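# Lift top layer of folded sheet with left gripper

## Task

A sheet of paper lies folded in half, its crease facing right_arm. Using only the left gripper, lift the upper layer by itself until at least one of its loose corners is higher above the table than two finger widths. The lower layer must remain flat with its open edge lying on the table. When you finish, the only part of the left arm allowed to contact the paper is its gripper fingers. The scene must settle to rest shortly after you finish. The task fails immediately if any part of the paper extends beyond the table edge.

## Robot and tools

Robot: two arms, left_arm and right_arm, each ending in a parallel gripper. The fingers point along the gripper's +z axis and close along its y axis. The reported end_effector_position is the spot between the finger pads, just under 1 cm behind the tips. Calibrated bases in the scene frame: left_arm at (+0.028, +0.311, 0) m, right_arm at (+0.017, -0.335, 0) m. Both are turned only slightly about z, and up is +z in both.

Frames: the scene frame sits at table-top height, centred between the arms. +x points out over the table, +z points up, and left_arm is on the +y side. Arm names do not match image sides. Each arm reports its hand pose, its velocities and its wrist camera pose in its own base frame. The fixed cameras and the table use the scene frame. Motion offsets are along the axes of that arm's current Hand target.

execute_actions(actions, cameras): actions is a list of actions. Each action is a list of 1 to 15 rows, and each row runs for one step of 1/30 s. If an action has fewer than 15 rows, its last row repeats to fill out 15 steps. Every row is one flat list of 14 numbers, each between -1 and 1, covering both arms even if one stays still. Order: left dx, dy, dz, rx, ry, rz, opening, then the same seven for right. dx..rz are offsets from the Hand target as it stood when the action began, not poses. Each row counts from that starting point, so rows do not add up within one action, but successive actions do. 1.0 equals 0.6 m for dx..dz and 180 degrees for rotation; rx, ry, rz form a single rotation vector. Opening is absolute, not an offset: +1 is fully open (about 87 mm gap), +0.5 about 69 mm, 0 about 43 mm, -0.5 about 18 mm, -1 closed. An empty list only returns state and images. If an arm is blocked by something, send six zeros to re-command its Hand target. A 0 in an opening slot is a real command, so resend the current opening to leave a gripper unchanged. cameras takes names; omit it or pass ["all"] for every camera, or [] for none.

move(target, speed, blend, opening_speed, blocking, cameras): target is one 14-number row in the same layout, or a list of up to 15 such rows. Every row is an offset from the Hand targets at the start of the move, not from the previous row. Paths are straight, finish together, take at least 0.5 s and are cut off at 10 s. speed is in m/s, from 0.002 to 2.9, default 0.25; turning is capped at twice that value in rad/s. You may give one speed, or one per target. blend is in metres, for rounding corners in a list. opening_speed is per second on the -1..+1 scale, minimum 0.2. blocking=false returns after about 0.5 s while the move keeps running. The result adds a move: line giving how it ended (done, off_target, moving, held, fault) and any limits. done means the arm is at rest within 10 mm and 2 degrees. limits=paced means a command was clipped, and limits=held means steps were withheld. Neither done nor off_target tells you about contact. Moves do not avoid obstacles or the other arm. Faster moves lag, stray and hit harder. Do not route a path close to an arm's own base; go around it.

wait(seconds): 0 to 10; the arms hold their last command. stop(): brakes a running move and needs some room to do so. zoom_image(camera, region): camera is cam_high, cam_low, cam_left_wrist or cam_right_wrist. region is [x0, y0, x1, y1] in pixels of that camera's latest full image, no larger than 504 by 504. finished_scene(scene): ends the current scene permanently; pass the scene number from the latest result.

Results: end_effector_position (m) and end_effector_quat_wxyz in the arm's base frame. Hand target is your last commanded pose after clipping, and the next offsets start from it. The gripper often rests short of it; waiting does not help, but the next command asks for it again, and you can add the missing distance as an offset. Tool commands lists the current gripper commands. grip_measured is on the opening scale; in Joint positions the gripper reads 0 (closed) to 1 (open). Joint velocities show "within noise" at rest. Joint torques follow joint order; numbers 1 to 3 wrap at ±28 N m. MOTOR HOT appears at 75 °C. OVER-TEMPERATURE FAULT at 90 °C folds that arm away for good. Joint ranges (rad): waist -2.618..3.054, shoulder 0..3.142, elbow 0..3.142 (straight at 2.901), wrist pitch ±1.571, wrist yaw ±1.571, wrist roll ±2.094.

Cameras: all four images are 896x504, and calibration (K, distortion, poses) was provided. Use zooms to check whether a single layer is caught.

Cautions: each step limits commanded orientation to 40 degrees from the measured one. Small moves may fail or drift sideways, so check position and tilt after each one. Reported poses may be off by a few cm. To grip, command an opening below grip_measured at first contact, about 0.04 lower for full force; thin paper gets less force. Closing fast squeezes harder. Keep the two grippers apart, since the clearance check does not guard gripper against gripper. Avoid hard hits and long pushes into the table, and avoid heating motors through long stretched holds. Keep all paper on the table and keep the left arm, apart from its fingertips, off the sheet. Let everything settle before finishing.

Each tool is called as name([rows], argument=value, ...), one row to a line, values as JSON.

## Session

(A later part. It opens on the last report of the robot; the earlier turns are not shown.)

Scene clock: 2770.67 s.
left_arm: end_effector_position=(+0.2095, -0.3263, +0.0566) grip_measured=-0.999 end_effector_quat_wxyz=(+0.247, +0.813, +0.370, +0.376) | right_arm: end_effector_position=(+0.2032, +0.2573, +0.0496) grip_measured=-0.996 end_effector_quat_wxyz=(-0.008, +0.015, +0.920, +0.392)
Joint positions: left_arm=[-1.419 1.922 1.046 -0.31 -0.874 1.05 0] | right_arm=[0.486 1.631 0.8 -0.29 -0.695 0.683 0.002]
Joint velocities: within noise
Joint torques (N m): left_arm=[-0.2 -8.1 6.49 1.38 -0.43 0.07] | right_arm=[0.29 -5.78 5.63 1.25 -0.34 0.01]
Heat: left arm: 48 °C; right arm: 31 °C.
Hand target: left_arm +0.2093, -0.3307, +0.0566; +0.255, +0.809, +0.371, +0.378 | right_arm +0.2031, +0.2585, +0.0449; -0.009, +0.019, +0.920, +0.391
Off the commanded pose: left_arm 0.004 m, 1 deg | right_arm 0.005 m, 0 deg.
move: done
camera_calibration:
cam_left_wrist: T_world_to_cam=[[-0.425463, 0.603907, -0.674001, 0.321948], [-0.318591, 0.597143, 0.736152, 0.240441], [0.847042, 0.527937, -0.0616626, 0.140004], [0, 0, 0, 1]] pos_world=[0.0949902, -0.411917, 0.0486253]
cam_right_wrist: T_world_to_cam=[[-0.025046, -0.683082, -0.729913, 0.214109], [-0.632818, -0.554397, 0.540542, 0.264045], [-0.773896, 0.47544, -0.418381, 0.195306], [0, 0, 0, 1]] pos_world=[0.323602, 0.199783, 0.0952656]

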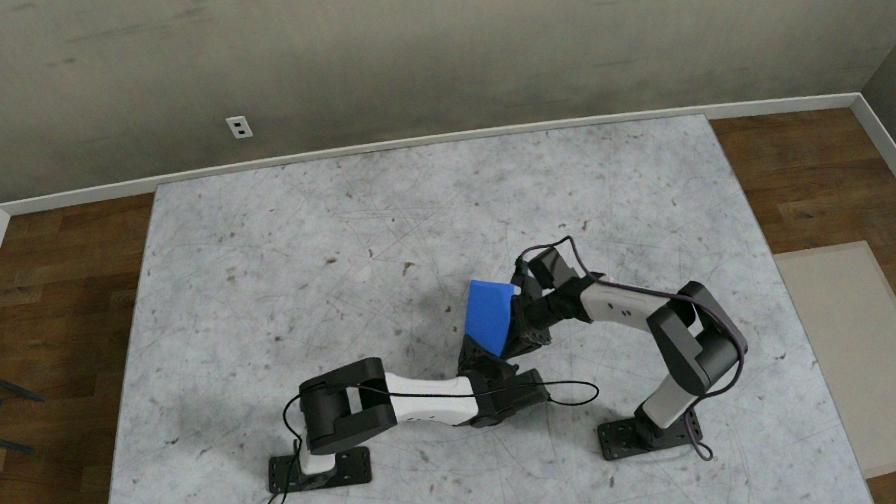

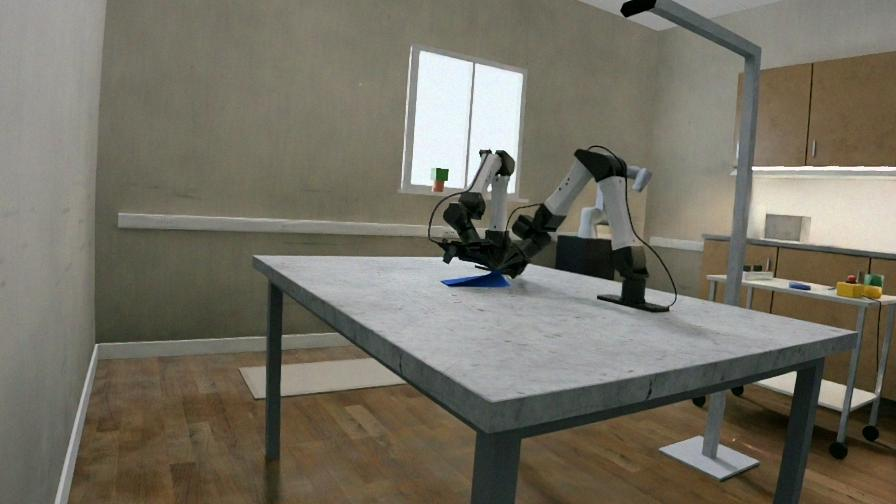

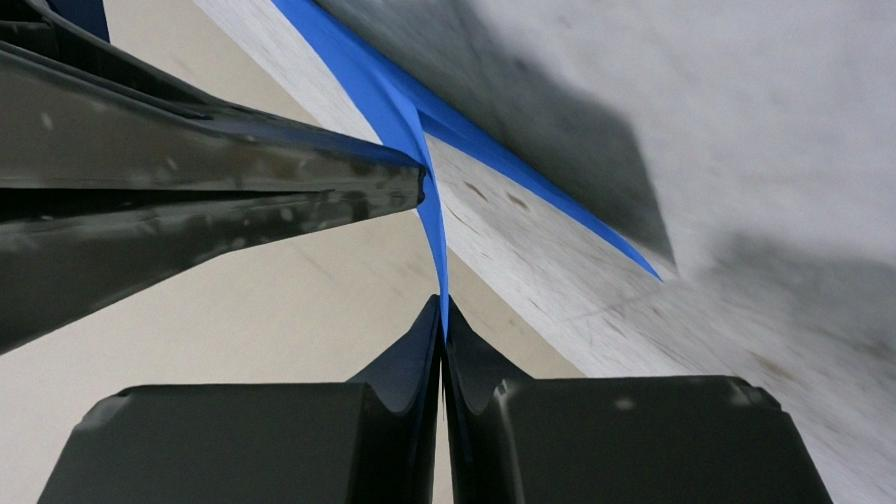

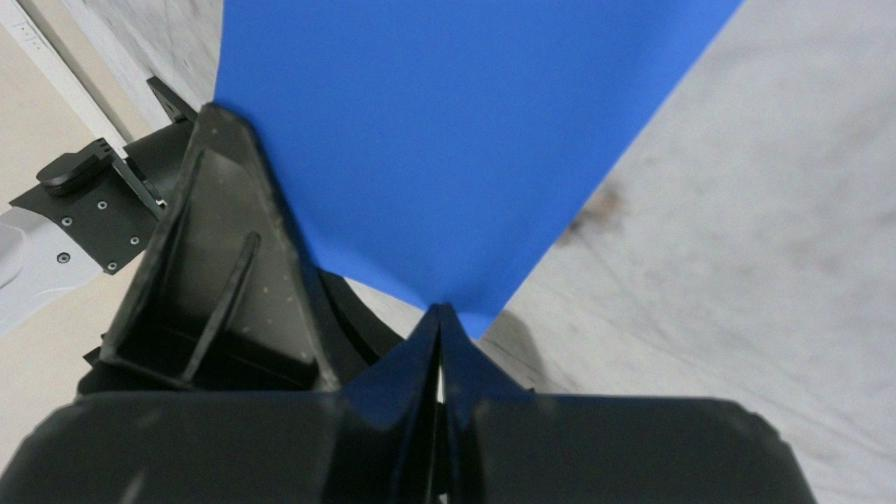

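move(target=[0,0,0,0,0,0,-1, -0.0093,-0.0212,0.0208,0,0,0,-1], speed=0.05, cameras=["cam_left_wrist","cam_right_wrist","cam_low"])

zoom_image(camera="cam_low", region=[455, 250, 525, 300])

Scene clock: 2787.97 s.
left_arm: end_effector_position=(+0.2095, -0.3263, +0.0566) grip_measured=-0.999 end_effector_quat_wxyz=(+0.247, +0.813, +0.370, +0.376) | right_arm: end_effector_position=(+0.2066, +0.2591, +0.0314) grip_measured=-0.996 end_effector_quat_wxyz=(-0.011, +0.017, +0.920, +0.391)
Joint positions: left_arm=[-1.419 1.922 1.046 -0.31 -0.874 1.05 0] | right_arm=[0.486 1.696 0.785 -0.217 -0.695 0.685 0.002]
Joint velocities: within noise
Joint torques (N m): left_arm=[-0.18 -8.09 6.48 1.38 -0.42 0.07] | right_arm=[-0.43 -5.98 5.37 1.23 -0.34 -0.08]
Heat: left arm: 47 °C; right arm: 31 °C.
Hand target: left_arm +0.2093, -0.3307, +0.0566; +0.255, +0.809, +0.371, +0.378 | right_arm +0.2080, +0.2585, +0.0268; -0.009, +0.019, +0.920, +0.391
Off the commanded pose: left_arm 0.004 m, 1 deg | right_arm 0.005 m, 0 deg.
move: done
camera_calibration:
cam_left_wrist: T_world_to_cam=[[-0.425463, 0.603907, -0.674001, 0.321948], [-0.318591, 0.597143, 0.736152, 0.240441], [0.847042, 0.527937, -0.0616626, 0.140004], [0, 0, 0, 1]] pos_world=[0.0949902, -0.411917, 0.0486253]
cam_right_wrist: T_world_to_cam=[[-0.0303021, -0.685493, -0.727448, 0.203652], [-0.629902, -0.551983, 0.546387, 0.275646], [-0.776083, 0.474777, -0.415067, 0.189925], [0, 0, 0, 1]] pos_world=[0.327198, 0.201582, 0.0763684]
Images, in order (width x height): cam_low 896x504, cam_left_wrist 896x504, cam_right_wrist 896x504.

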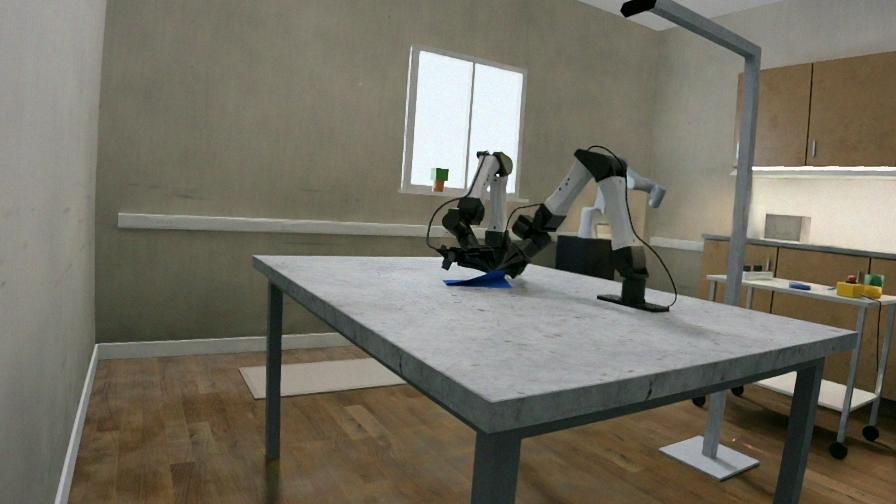

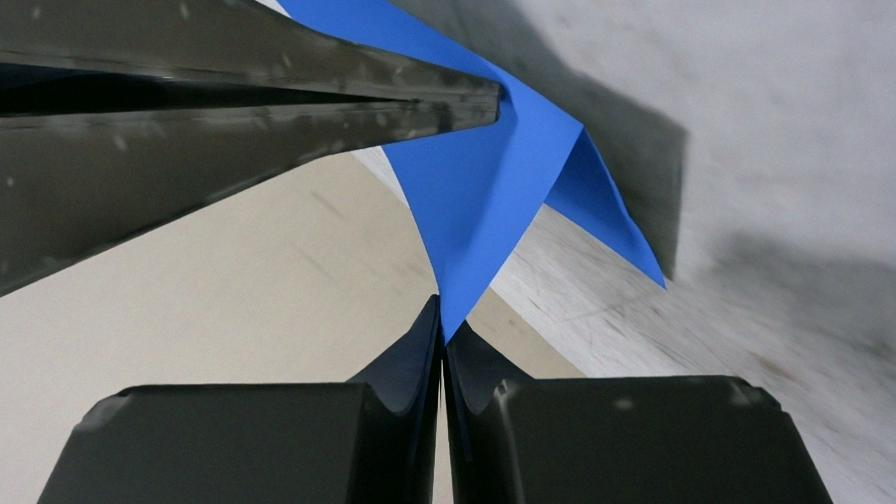

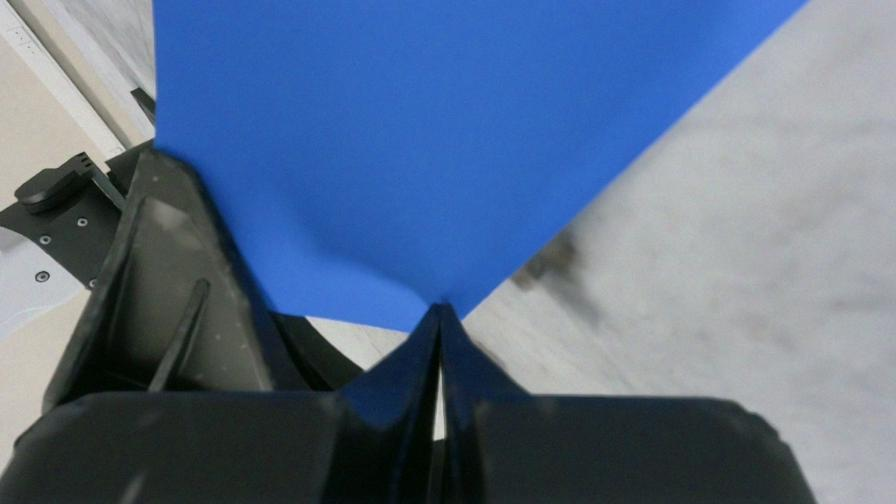

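Scaled by 7.200.

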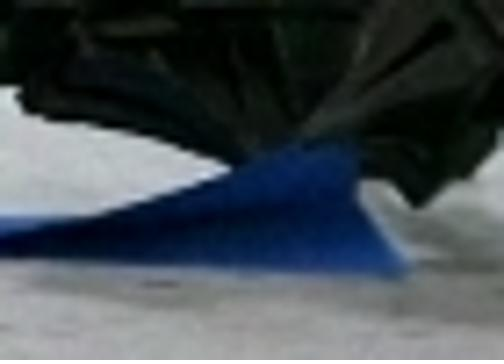

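move(target=[0,0,0,0,0,0,-1, -0.0008,-0.018,0.0173,0,0,0,-1], speed=0.05, cameras=["cam_left_wrist","cam_right_wrist","cam_low"])

zoom_image(camera="cam_low", region=[455, 250, 525, 300])

Scene clock: 2796.33 s.
left_arm: end_effector_position=(+0.2095, -0.3263, +0.0566) grip_measured=-0.999 end_effector_quat_wxyz=(+0.247, +0.813, +0.370, +0.376) | right_arm: end_effector_position=(+0.2068, +0.2592, +0.0164) grip_measured=-0.996 end_effector_quat_wxyz=(-0.011, +0.017, +0.920, +0.391)
Joint positions: left_arm=[-1.419 1.922 1.046 -0.31 -0.874 1.05 0] | right_arm=[0.486 1.74 0.76 -0.148 -0.695 0.685 0.002]
Joint velocities: within noise
Joint torques (N m): left_arm=[-0.18 -8.05 6.49 1.38 -0.42 0.06] | right_arm=[-0.44 -6.13 5.09 1.26 -0.35 -0.08]
Heat: left arm: 47 °C; right arm: 30 °C.
Hand target: left_arm +0.2093, -0.3307, +0.0566; +0.255, +0.809, +0.371, +0.378 | right_arm +0.2081, +0.2585, +0.0120; -0.009, +0.019, +0.920, +0.391
Off the commanded pose: left_arm 0.004 m, 1 deg | right_arm 0.005 m, 0 deg.
move: done
camera_calibration:
cam_left_wrist: T_world_to_cam=[[-0.425463, 0.603907, -0.674001, 0.321948], [-0.318591, 0.597143, 0.736152, 0.240441], [0.847042, 0.527937, -0.0616626, 0.140004], [0, 0, 0, 1]] pos_world=[0.0949902, -0.411917, 0.0486253]
cam_right_wrist: T_world_to_cam=[[-0.0303021, -0.685493, -0.727448, 0.19289], [-0.629902, -0.551983, 0.546387, 0.284031], [-0.776083, 0.474777, -0.415067, 0.183926], [0, 0, 0, 1]] pos_world=[0.327498, 0.201682, 0.0614684]
Images, in order (width x height): cam_low 896x504, cam_left_wrist 896x504, cam_right_wrist 896x504.

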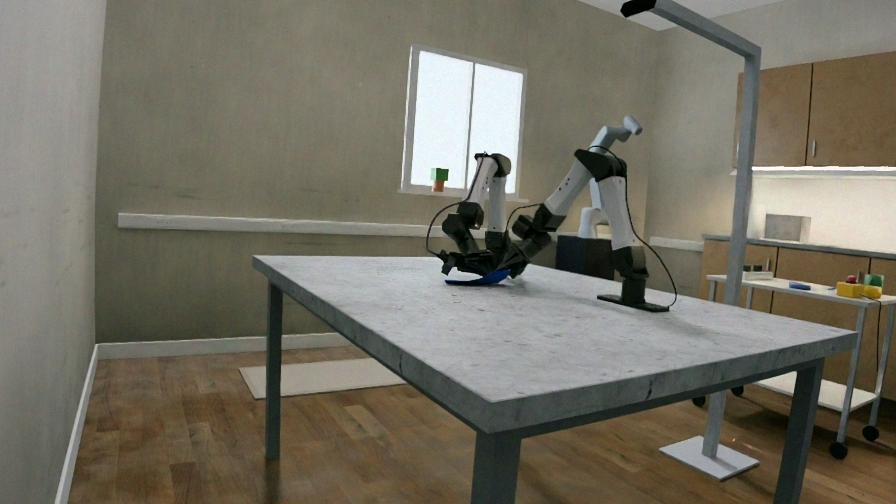

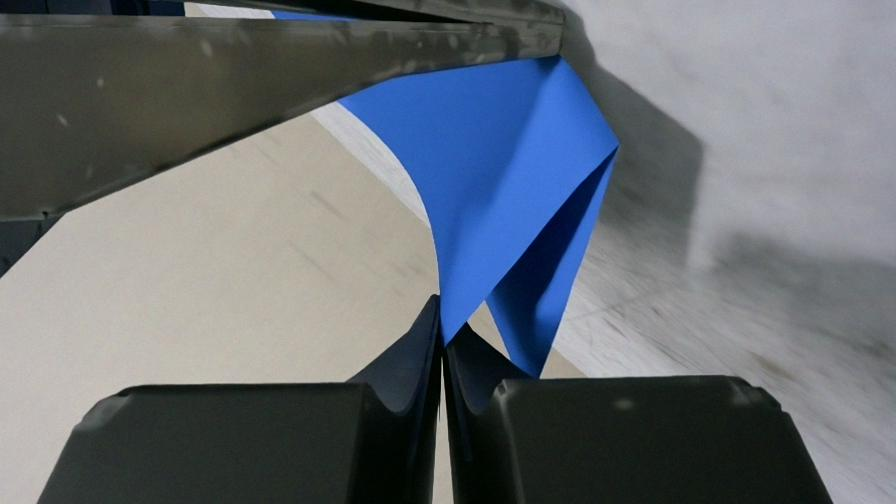

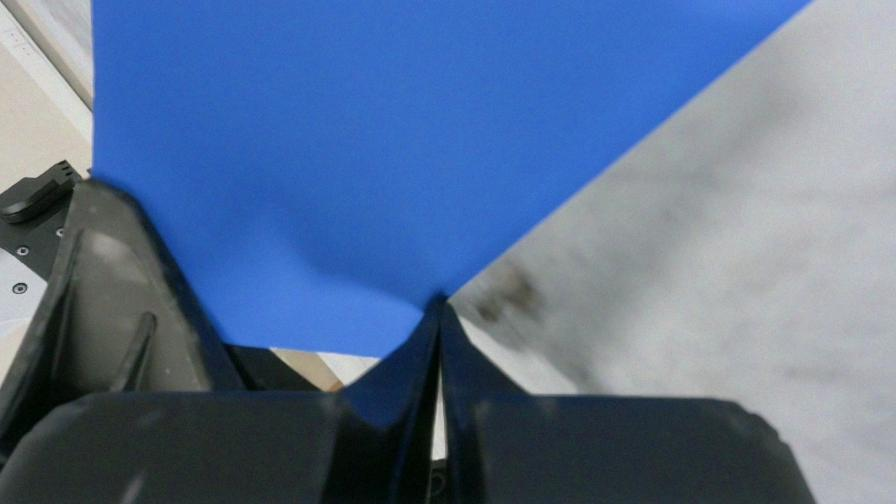

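Scaled by 7.200.

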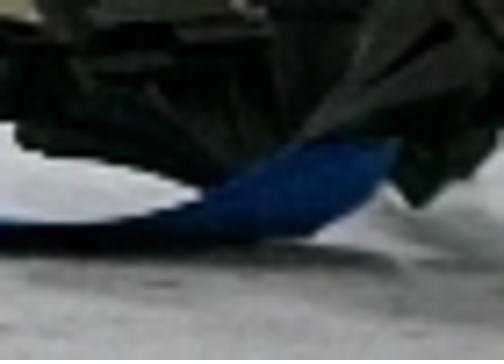

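move([
  [0,0,0,0,0,0,-1, 0.0021,0.0479,-0.0463,0,0,0,-1],
  [-0.004,-0.00697,0.006,0,0,0,-1, 0.0021,0.0479,-0.213,0,0,0,-1],
], speed=0.1)

zoom_image(camera="cam_low", region=[455, 250, 525, 300])

zoom_image(camera="cam_left_wrist", region=[400, 80, 760, 340])

Scene clock: 2912.67 s.
left_arm: end_effector_position=(+0.2099, -0.3291, +0.0529) grip_measured=-0.999 end_effector_quat_wxyz=(+0.251, +0.811, +0.372, +0.375) | right_arm: end_effector_position=(+0.2021, +0.1859, +0.1073) grip_measured=-0.996 end_effector_quat_wxyz=(-0.029, +0.030, +0.923, +0.382)
Joint positions: left_arm=[-1.419 1.935 1.046 -0.287 -0.874 1.05 0] | right_arm=[0.238 1.501 0.955 -0.833 -0.767 0.38 0.002]
Joint velocities: within noise
Joint torques (N m): left_arm=[-0.13 -8.12 5.61 1.41 -0.42 0.07] | right_arm=[-0.68 -8.21 10.15 0.5 -0.52 -0.18]
Heat: left arm: 47 °C; right arm: 29 °C.
Hand target: left_arm +0.2094, -0.3305, +0.0506; +0.255, +0.809, +0.371, +0.378 | right_arm +0.2083, +0.1865, +0.1214; -0.009, +0.019, +0.920, +0.391
Off the commanded pose: left_arm 0.003 m, 1 deg | right_arm 0.015 m, 3 deg.
move: off_target (right_arm)
camera_calibration:
cam_left_wrist: T_world_to_cam=[[-0.424474, 0.597576, -0.680239, 0.319453], [-0.319627, 0.60402, 0.730068, 0.247769], [0.847149, 0.527317, -0.0653894, 0.140829], [0, 0, 0, 1]] pos_world=[0.09549, -0.414816, 0.0456253]
cam_right_wrist: T_world_to_cam=[[-0.0681517, -0.698578, -0.712281, 0.217184], [-0.611066, -0.535127, 0.583299, 0.180074], [-0.78864, 0.475004, -0.390408, 0.252638], [0, 0, 0, 1]] pos_world=[0.324079, 0.128078, 0.14829]

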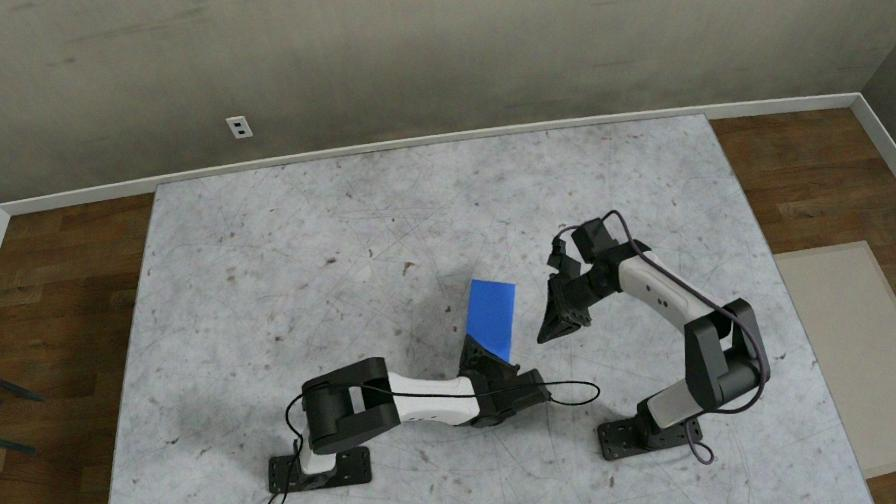

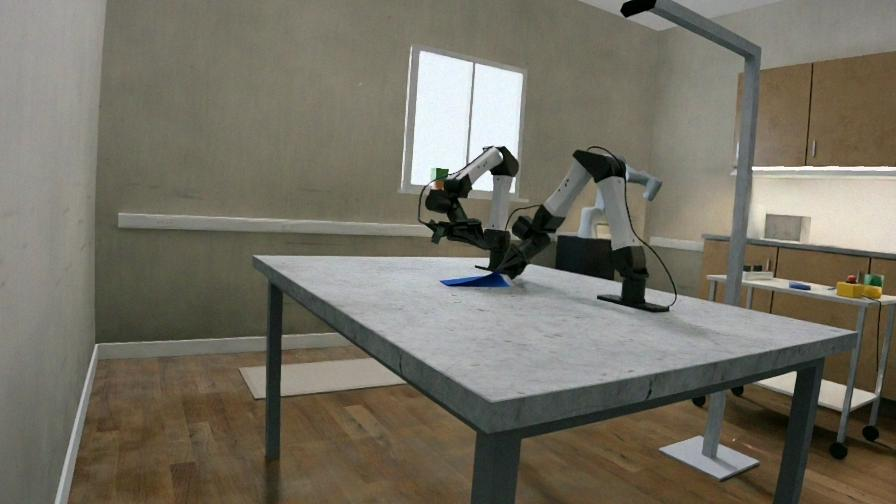

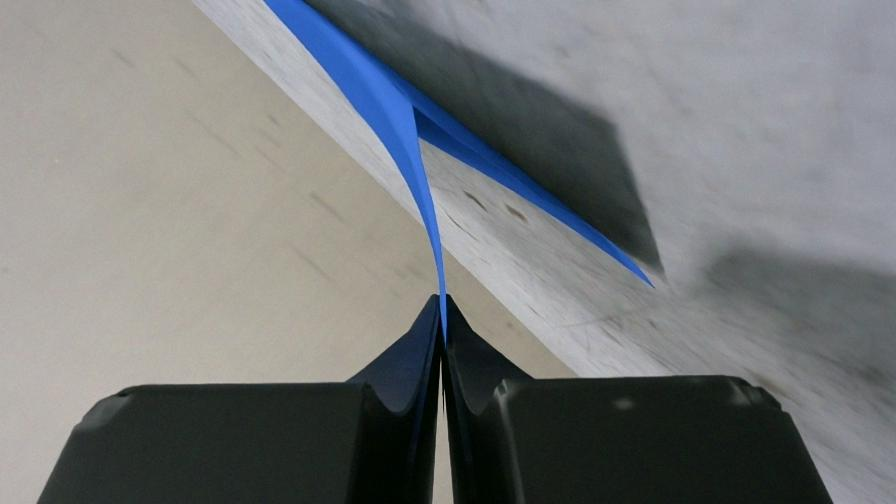

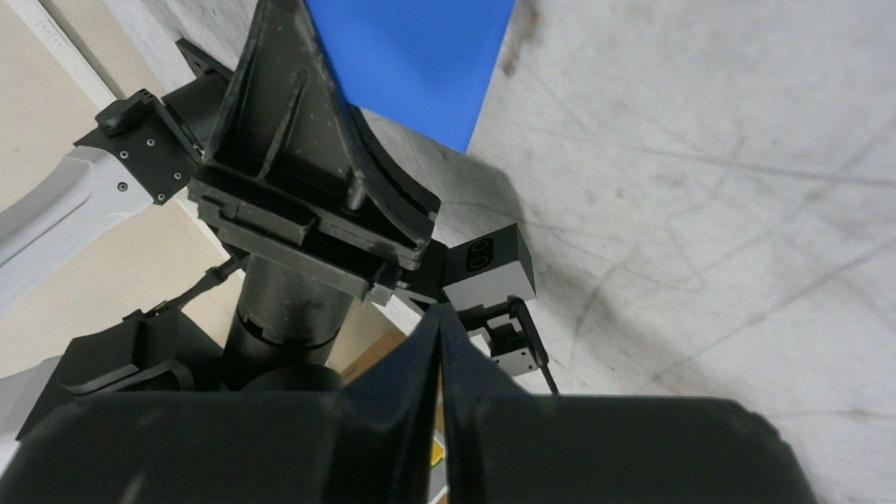

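Scaled by 7.200.

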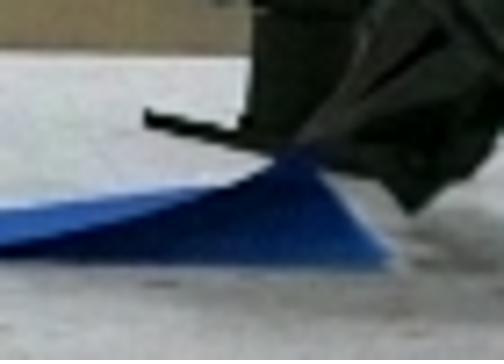

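Scaled by 1.400.

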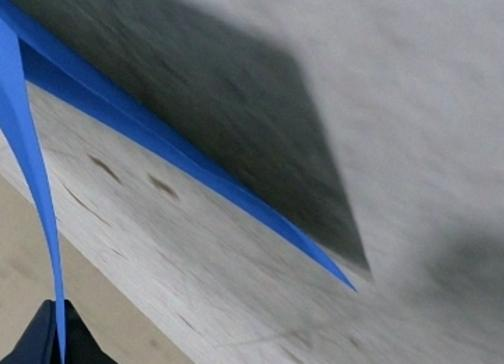

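zoom_image(camera="cam_low", region=[490, 272, 520, 296])

zoom_image(camera="cam_left_wrist", region=[600, 230, 700, 320])

zoom_image(camera="cam_high", region=[455, 270, 535, 370])

Scaled by 16.800.

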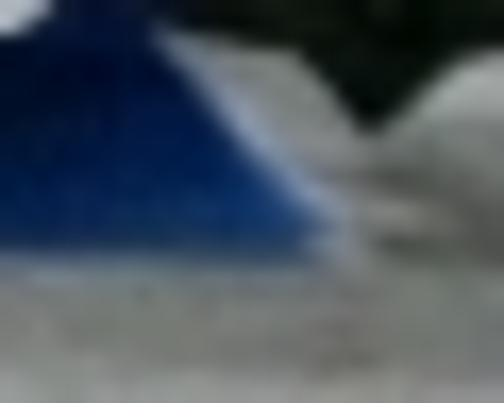

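Scaled by 5.040.

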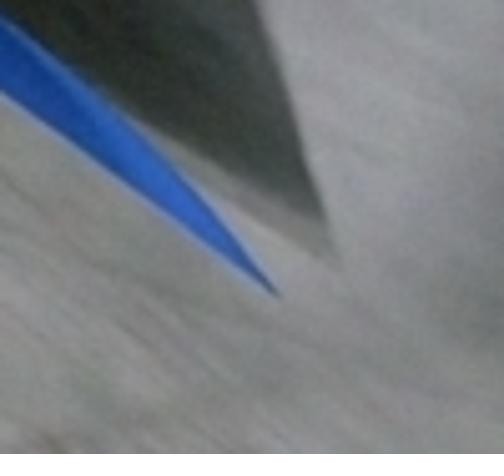

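Scaled by 5.040.

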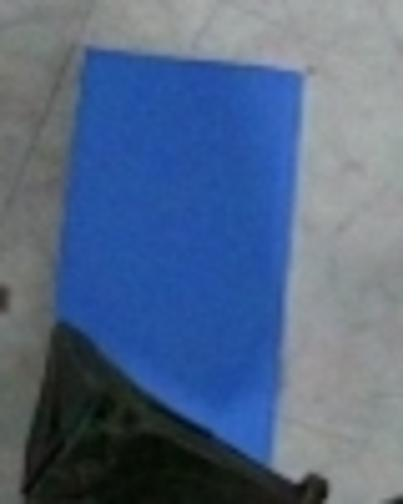

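zoom_image(camera="cam_low", region=[430, 262, 520, 300])

Scaled by 5.600.

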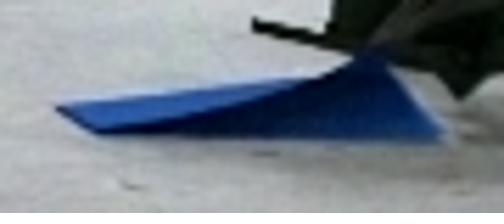

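move(target=[0,0,0,0.0833,0,0,-1, 0,0,0,0,0,0,-1], speed=0.1)

zoom_image(camera="cam_low", region=[430, 262, 520, 300])

zoom_image(camera="cam_left_wrist", region=[300, 0, 760, 360])

Scene clock: 2995.93 s.
left_arm: end_effector_position=(+0.2077, -0.3274, +0.0498) grip_measured=-0.999 end_effector_quat_wxyz=(+0.149, +0.837, +0.409, +0.332) | right_arm: end_effector_position=(+0.2019, +0.1859, +0.1073) grip_measured=-0.996 end_effector_quat_wxyz=(-0.029, +0.029, +0.923, +0.382)
Joint positions: left_arm=[-1.38 2.028 1.309 -0.709 -0.733 0.907 0] | right_arm=[0.238 1.501 0.955 -0.834 -0.767 0.379 0.002]
Joint velocities: within noise
Joint torques (N m): left_arm=[0.94 -8.99 8.87 0.52 -0.15 -0.02] | right_arm=[-0.69 -8.21 10.17 0.49 -0.52 -0.18]
Heat: left arm: 49 °C; right arm: 35 °C.
Hand target: left_arm +0.2094, -0.3306, +0.0506; +0.147, +0.836, +0.417, +0.326 | right_arm +0.2084, +0.1865, +0.1214; -0.009, +0.019, +0.920, +0.391
Off the commanded pose: left_arm 0.004 m, 1 deg | right_arm 0.015 m, 3 deg.
move: off_target (right_arm)
camera_calibration:
cam_left_wrist: T_world_to_cam=[[-0.595196, 0.618448, -0.513092, 0.349344], [-0.2264, 0.483585, 0.845511, 0.18371], [0.771028, 0.619409, -0.147811, 0.191735], [0, 0, 0, 1]] pos_world=[0.101687, -0.423653, 0.0522573]
cam_right_wrist: T_world_to_cam=[[-0.0674768, -0.69853, -0.712392, 0.21689], [-0.610383, -0.535909, 0.583296, 0.179888], [-0.789227, 0.474191, -0.390209, 0.252705], [0, 0, 0, 1]] pos_world=[0.323878, 0.128077, 0.148191]

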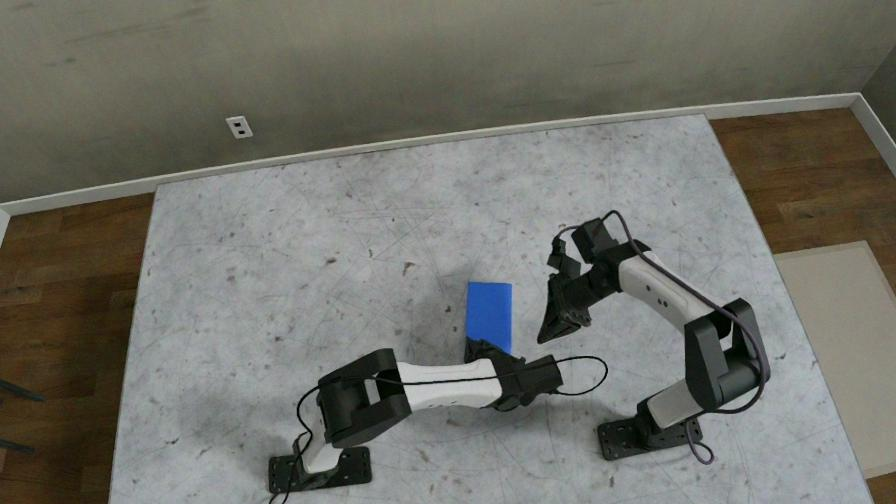

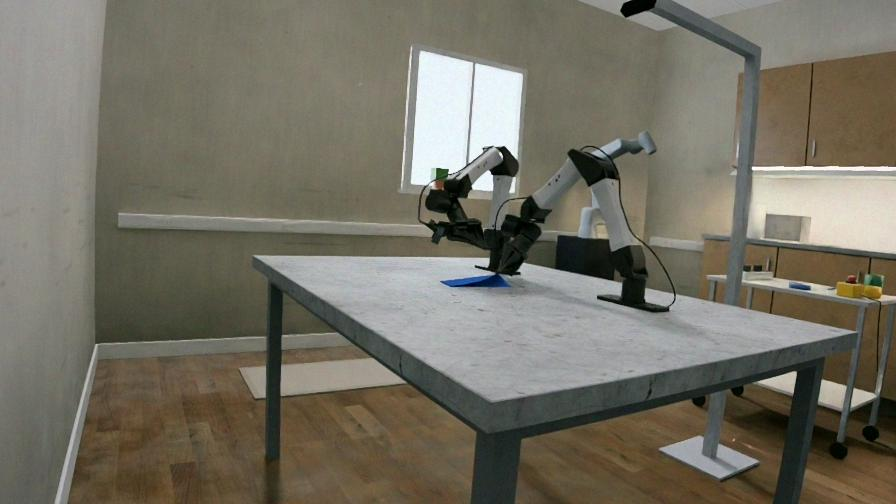

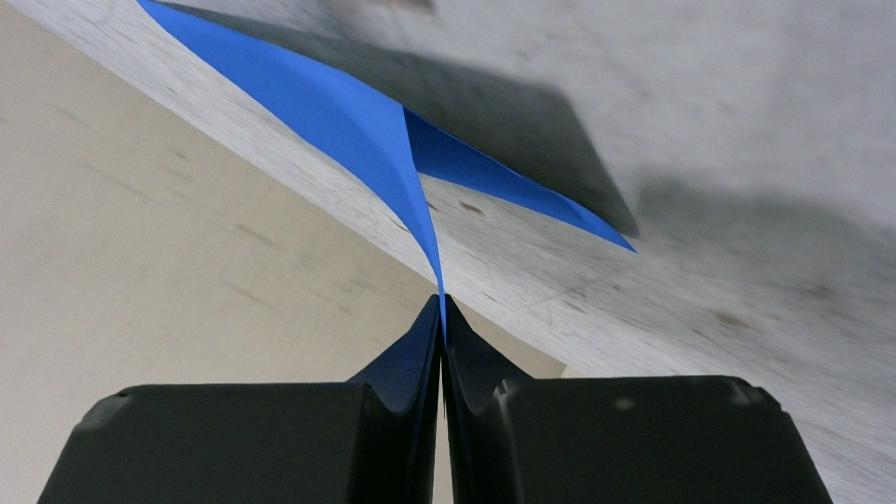

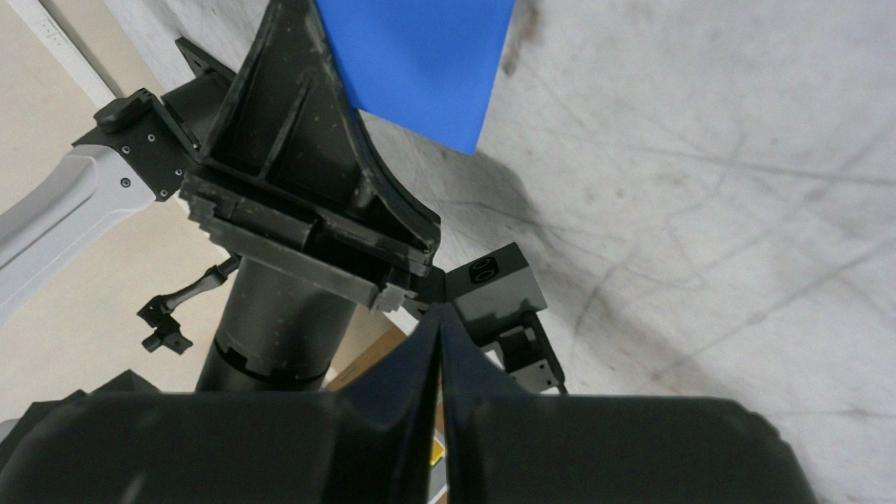

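Scaled by 5.600.

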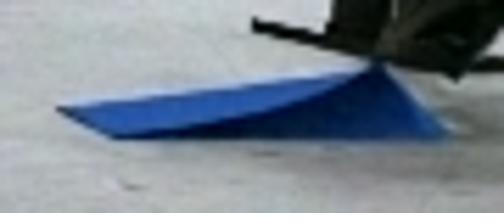

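Scaled by 1.096.

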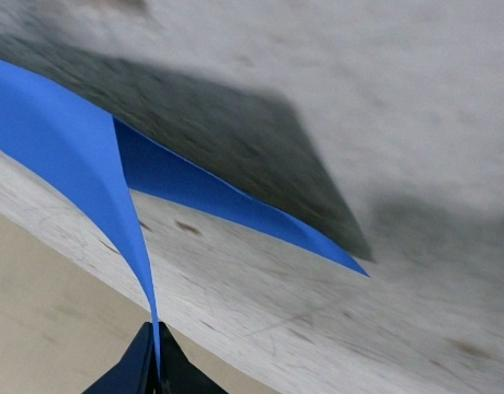

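move([
  [0,0,0,0,0,0,-1, -0.0573,0.014,0.1473,0,0,0,-1],
  [0,0,0,0,0,0,-1, -0.0591,-0.0053,0.1703,0,0,0,-1],
], speed=0.12, cameras=["cam_right_wrist","cam_left_wrist"])

Scene clock: 3047.87 s.
left_arm: end_effector_position=(+0.2076, -0.3272, +0.0496) grip_measured=-0.999 end_effector_quat_wxyz=(+0.148, +0.837, +0.410, +0.331) | right_arm: end_effector_position=(+0.2402, +0.2538, +0.0497) grip_measured=-0.996 end_effector_quat_wxyz=(-0.012, +0.017, +0.920, +0.391)
Joint positions: left_arm=[-1.38 2.028 1.309 -0.71 -0.732 0.905 0] | right_arm=[0.42 1.757 0.955 -0.379 -0.722 0.606 0.002]
Joint velocities: within noise
Joint torques (N m): left_arm=[0.94 -8.99 8.88 0.53 -0.15 -0.01] | right_arm=[0.36 -6.76 6.83 1.14 -0.33 0.01]
Heat: left arm: 47 °C; right arm: 36 °C.
Hand target: left_arm +0.2094, -0.3306, +0.0506; +0.147, +0.836, +0.417, +0.326 | right_arm +0.2434, +0.2569, +0.0471; -0.009, +0.019, +0.920, +0.391
Off the commanded pose: left_arm 0.004 m, 1 deg | right_arm 0.005 m, 0 deg.
move: done
camera_calibration:
cam_left_wrist: T_world_to_cam=[[-0.596141, 0.618107, -0.512405, 0.349087], [-0.22596, 0.483248, 0.845821, 0.183494], [0.770427, 0.620012, -0.148417, 0.191945], [0, 0, 0, 1]] pos_world=[0.101688, -0.423454, 0.0521591]
cam_right_wrist: T_world_to_cam=[[-0.0321806, -0.685716, -0.727157, 0.214905], [-0.628504, -0.551806, 0.548173, 0.283411], [-0.777141, 0.474662, -0.413218, 0.226415], [0, 0, 0, 1]] pos_world=[0.360997, 0.196282, 0.0944702]
Images, in order (width x height): cam_left_wrist 896x504, cam_right_wrist 896x504.

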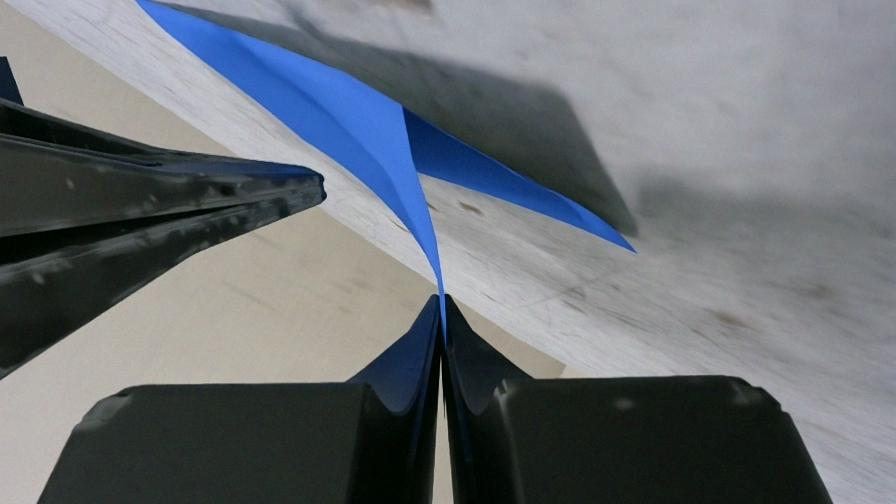

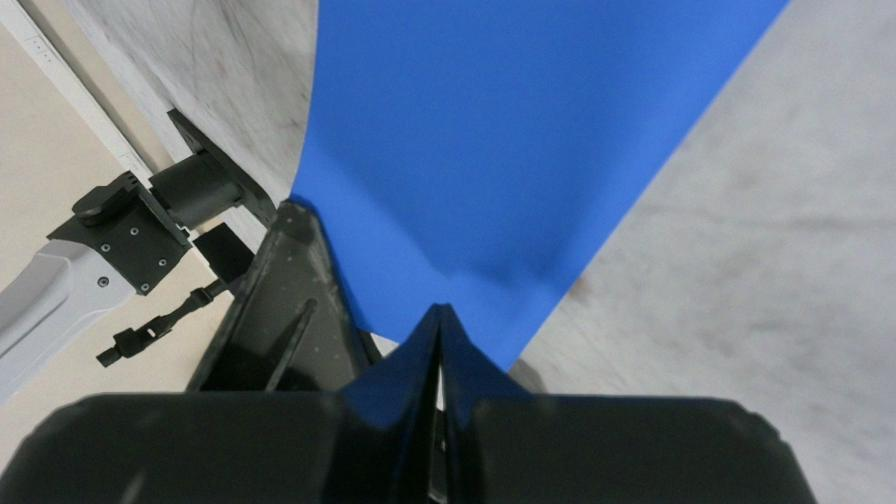

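move(target=[0,0,0,0,0,0,-1, -0.0126,-0.01625,0.0477,0,0,0,-1], speed=0.05, cameras=["cam_right_wrist","cam_left_wrist","cam_low"])

zoom_image(camera="cam_low", region=[430, 262, 520, 300])

Scene clock: 3069.93 s.
left_arm: end_effector_position=(+0.2075, -0.3272, +0.0496) grip_measured=-0.999 end_effector_quat_wxyz=(+0.148, +0.837, +0.410, +0.331) | right_arm: end_effector_position=(+0.2482, +0.2677, +0.0232) grip_measured=-0.996 end_effector_quat_wxyz=(-0.012, +0.017, +0.920, +0.391)
Joint positions: left_arm=[-1.38 2.028 1.309 -0.71 -0.731 0.905 0] | right_arm=[0.449 1.859 0.955 -0.253 -0.71 0.641 0.002]
Joint velocities: within noise
Joint torques (N m): left_arm=[0.96 -9.01 8.88 0.53 -0.16 -0.02] | right_arm=[0.36 -7.36 6.28 1.2 -0.32 0.04]
Heat: left arm: 47 °C; right arm: 34 °C.
Hand target: left_arm +0.2094, -0.3306, +0.0506; +0.147, +0.836, +0.417, +0.326 | right_arm +0.2505, +0.2705, +0.0199; -0.009, +0.019, +0.920, +0.391
Off the commanded pose: left_arm 0.004 m, 1 deg | right_arm 0.005 m, 0 deg.
move: done
camera_calibration:
cam_left_wrist: T_world_to_cam=[[-0.59629, 0.618098, -0.512243, 0.349093], [-0.225562, 0.483386, 0.845849, 0.183535], [0.770429, 0.619914, -0.148818, 0.192063], [0, 0, 0, 1]] pos_world=[0.101588, -0.423554, 0.05216]
cam_right_wrist: T_world_to_cam=[[-0.0309731, -0.685497, -0.727416, 0.205088], [-0.629259, -0.552065, 0.547044, 0.310985], [-0.776578, 0.474677, -0.414256, 0.21486], [0, 0, 0, 1]] pos_world=[0.368898, 0.210282, 0.0680692]
Images, in order (width x height): cam_low 896x504, cam_left_wrist 896x504, cam_right_wrist 896x504.

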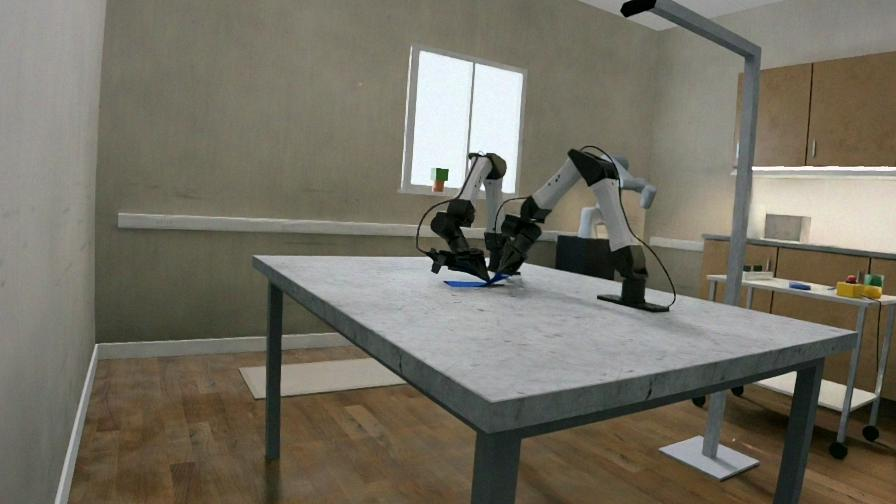

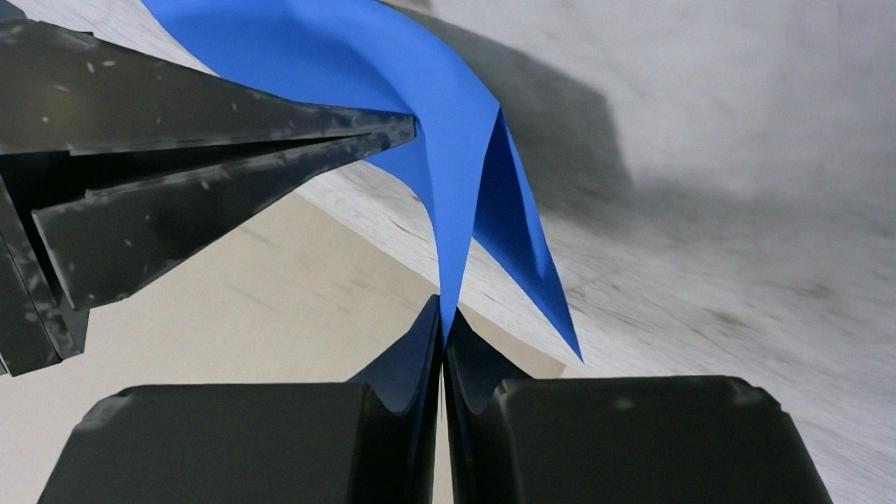

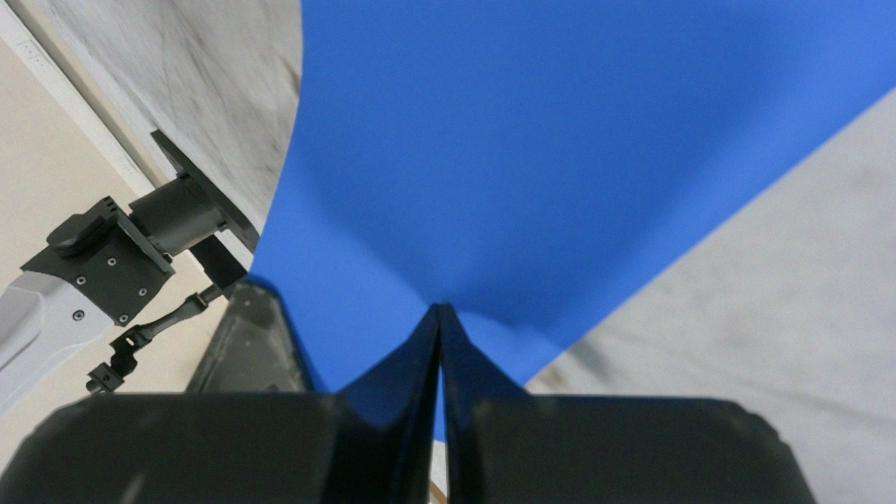

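Scaled by 5.600.

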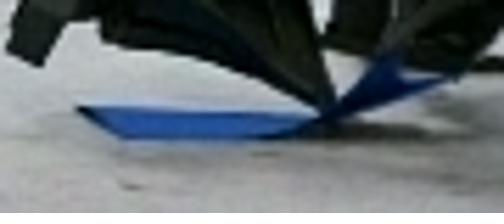

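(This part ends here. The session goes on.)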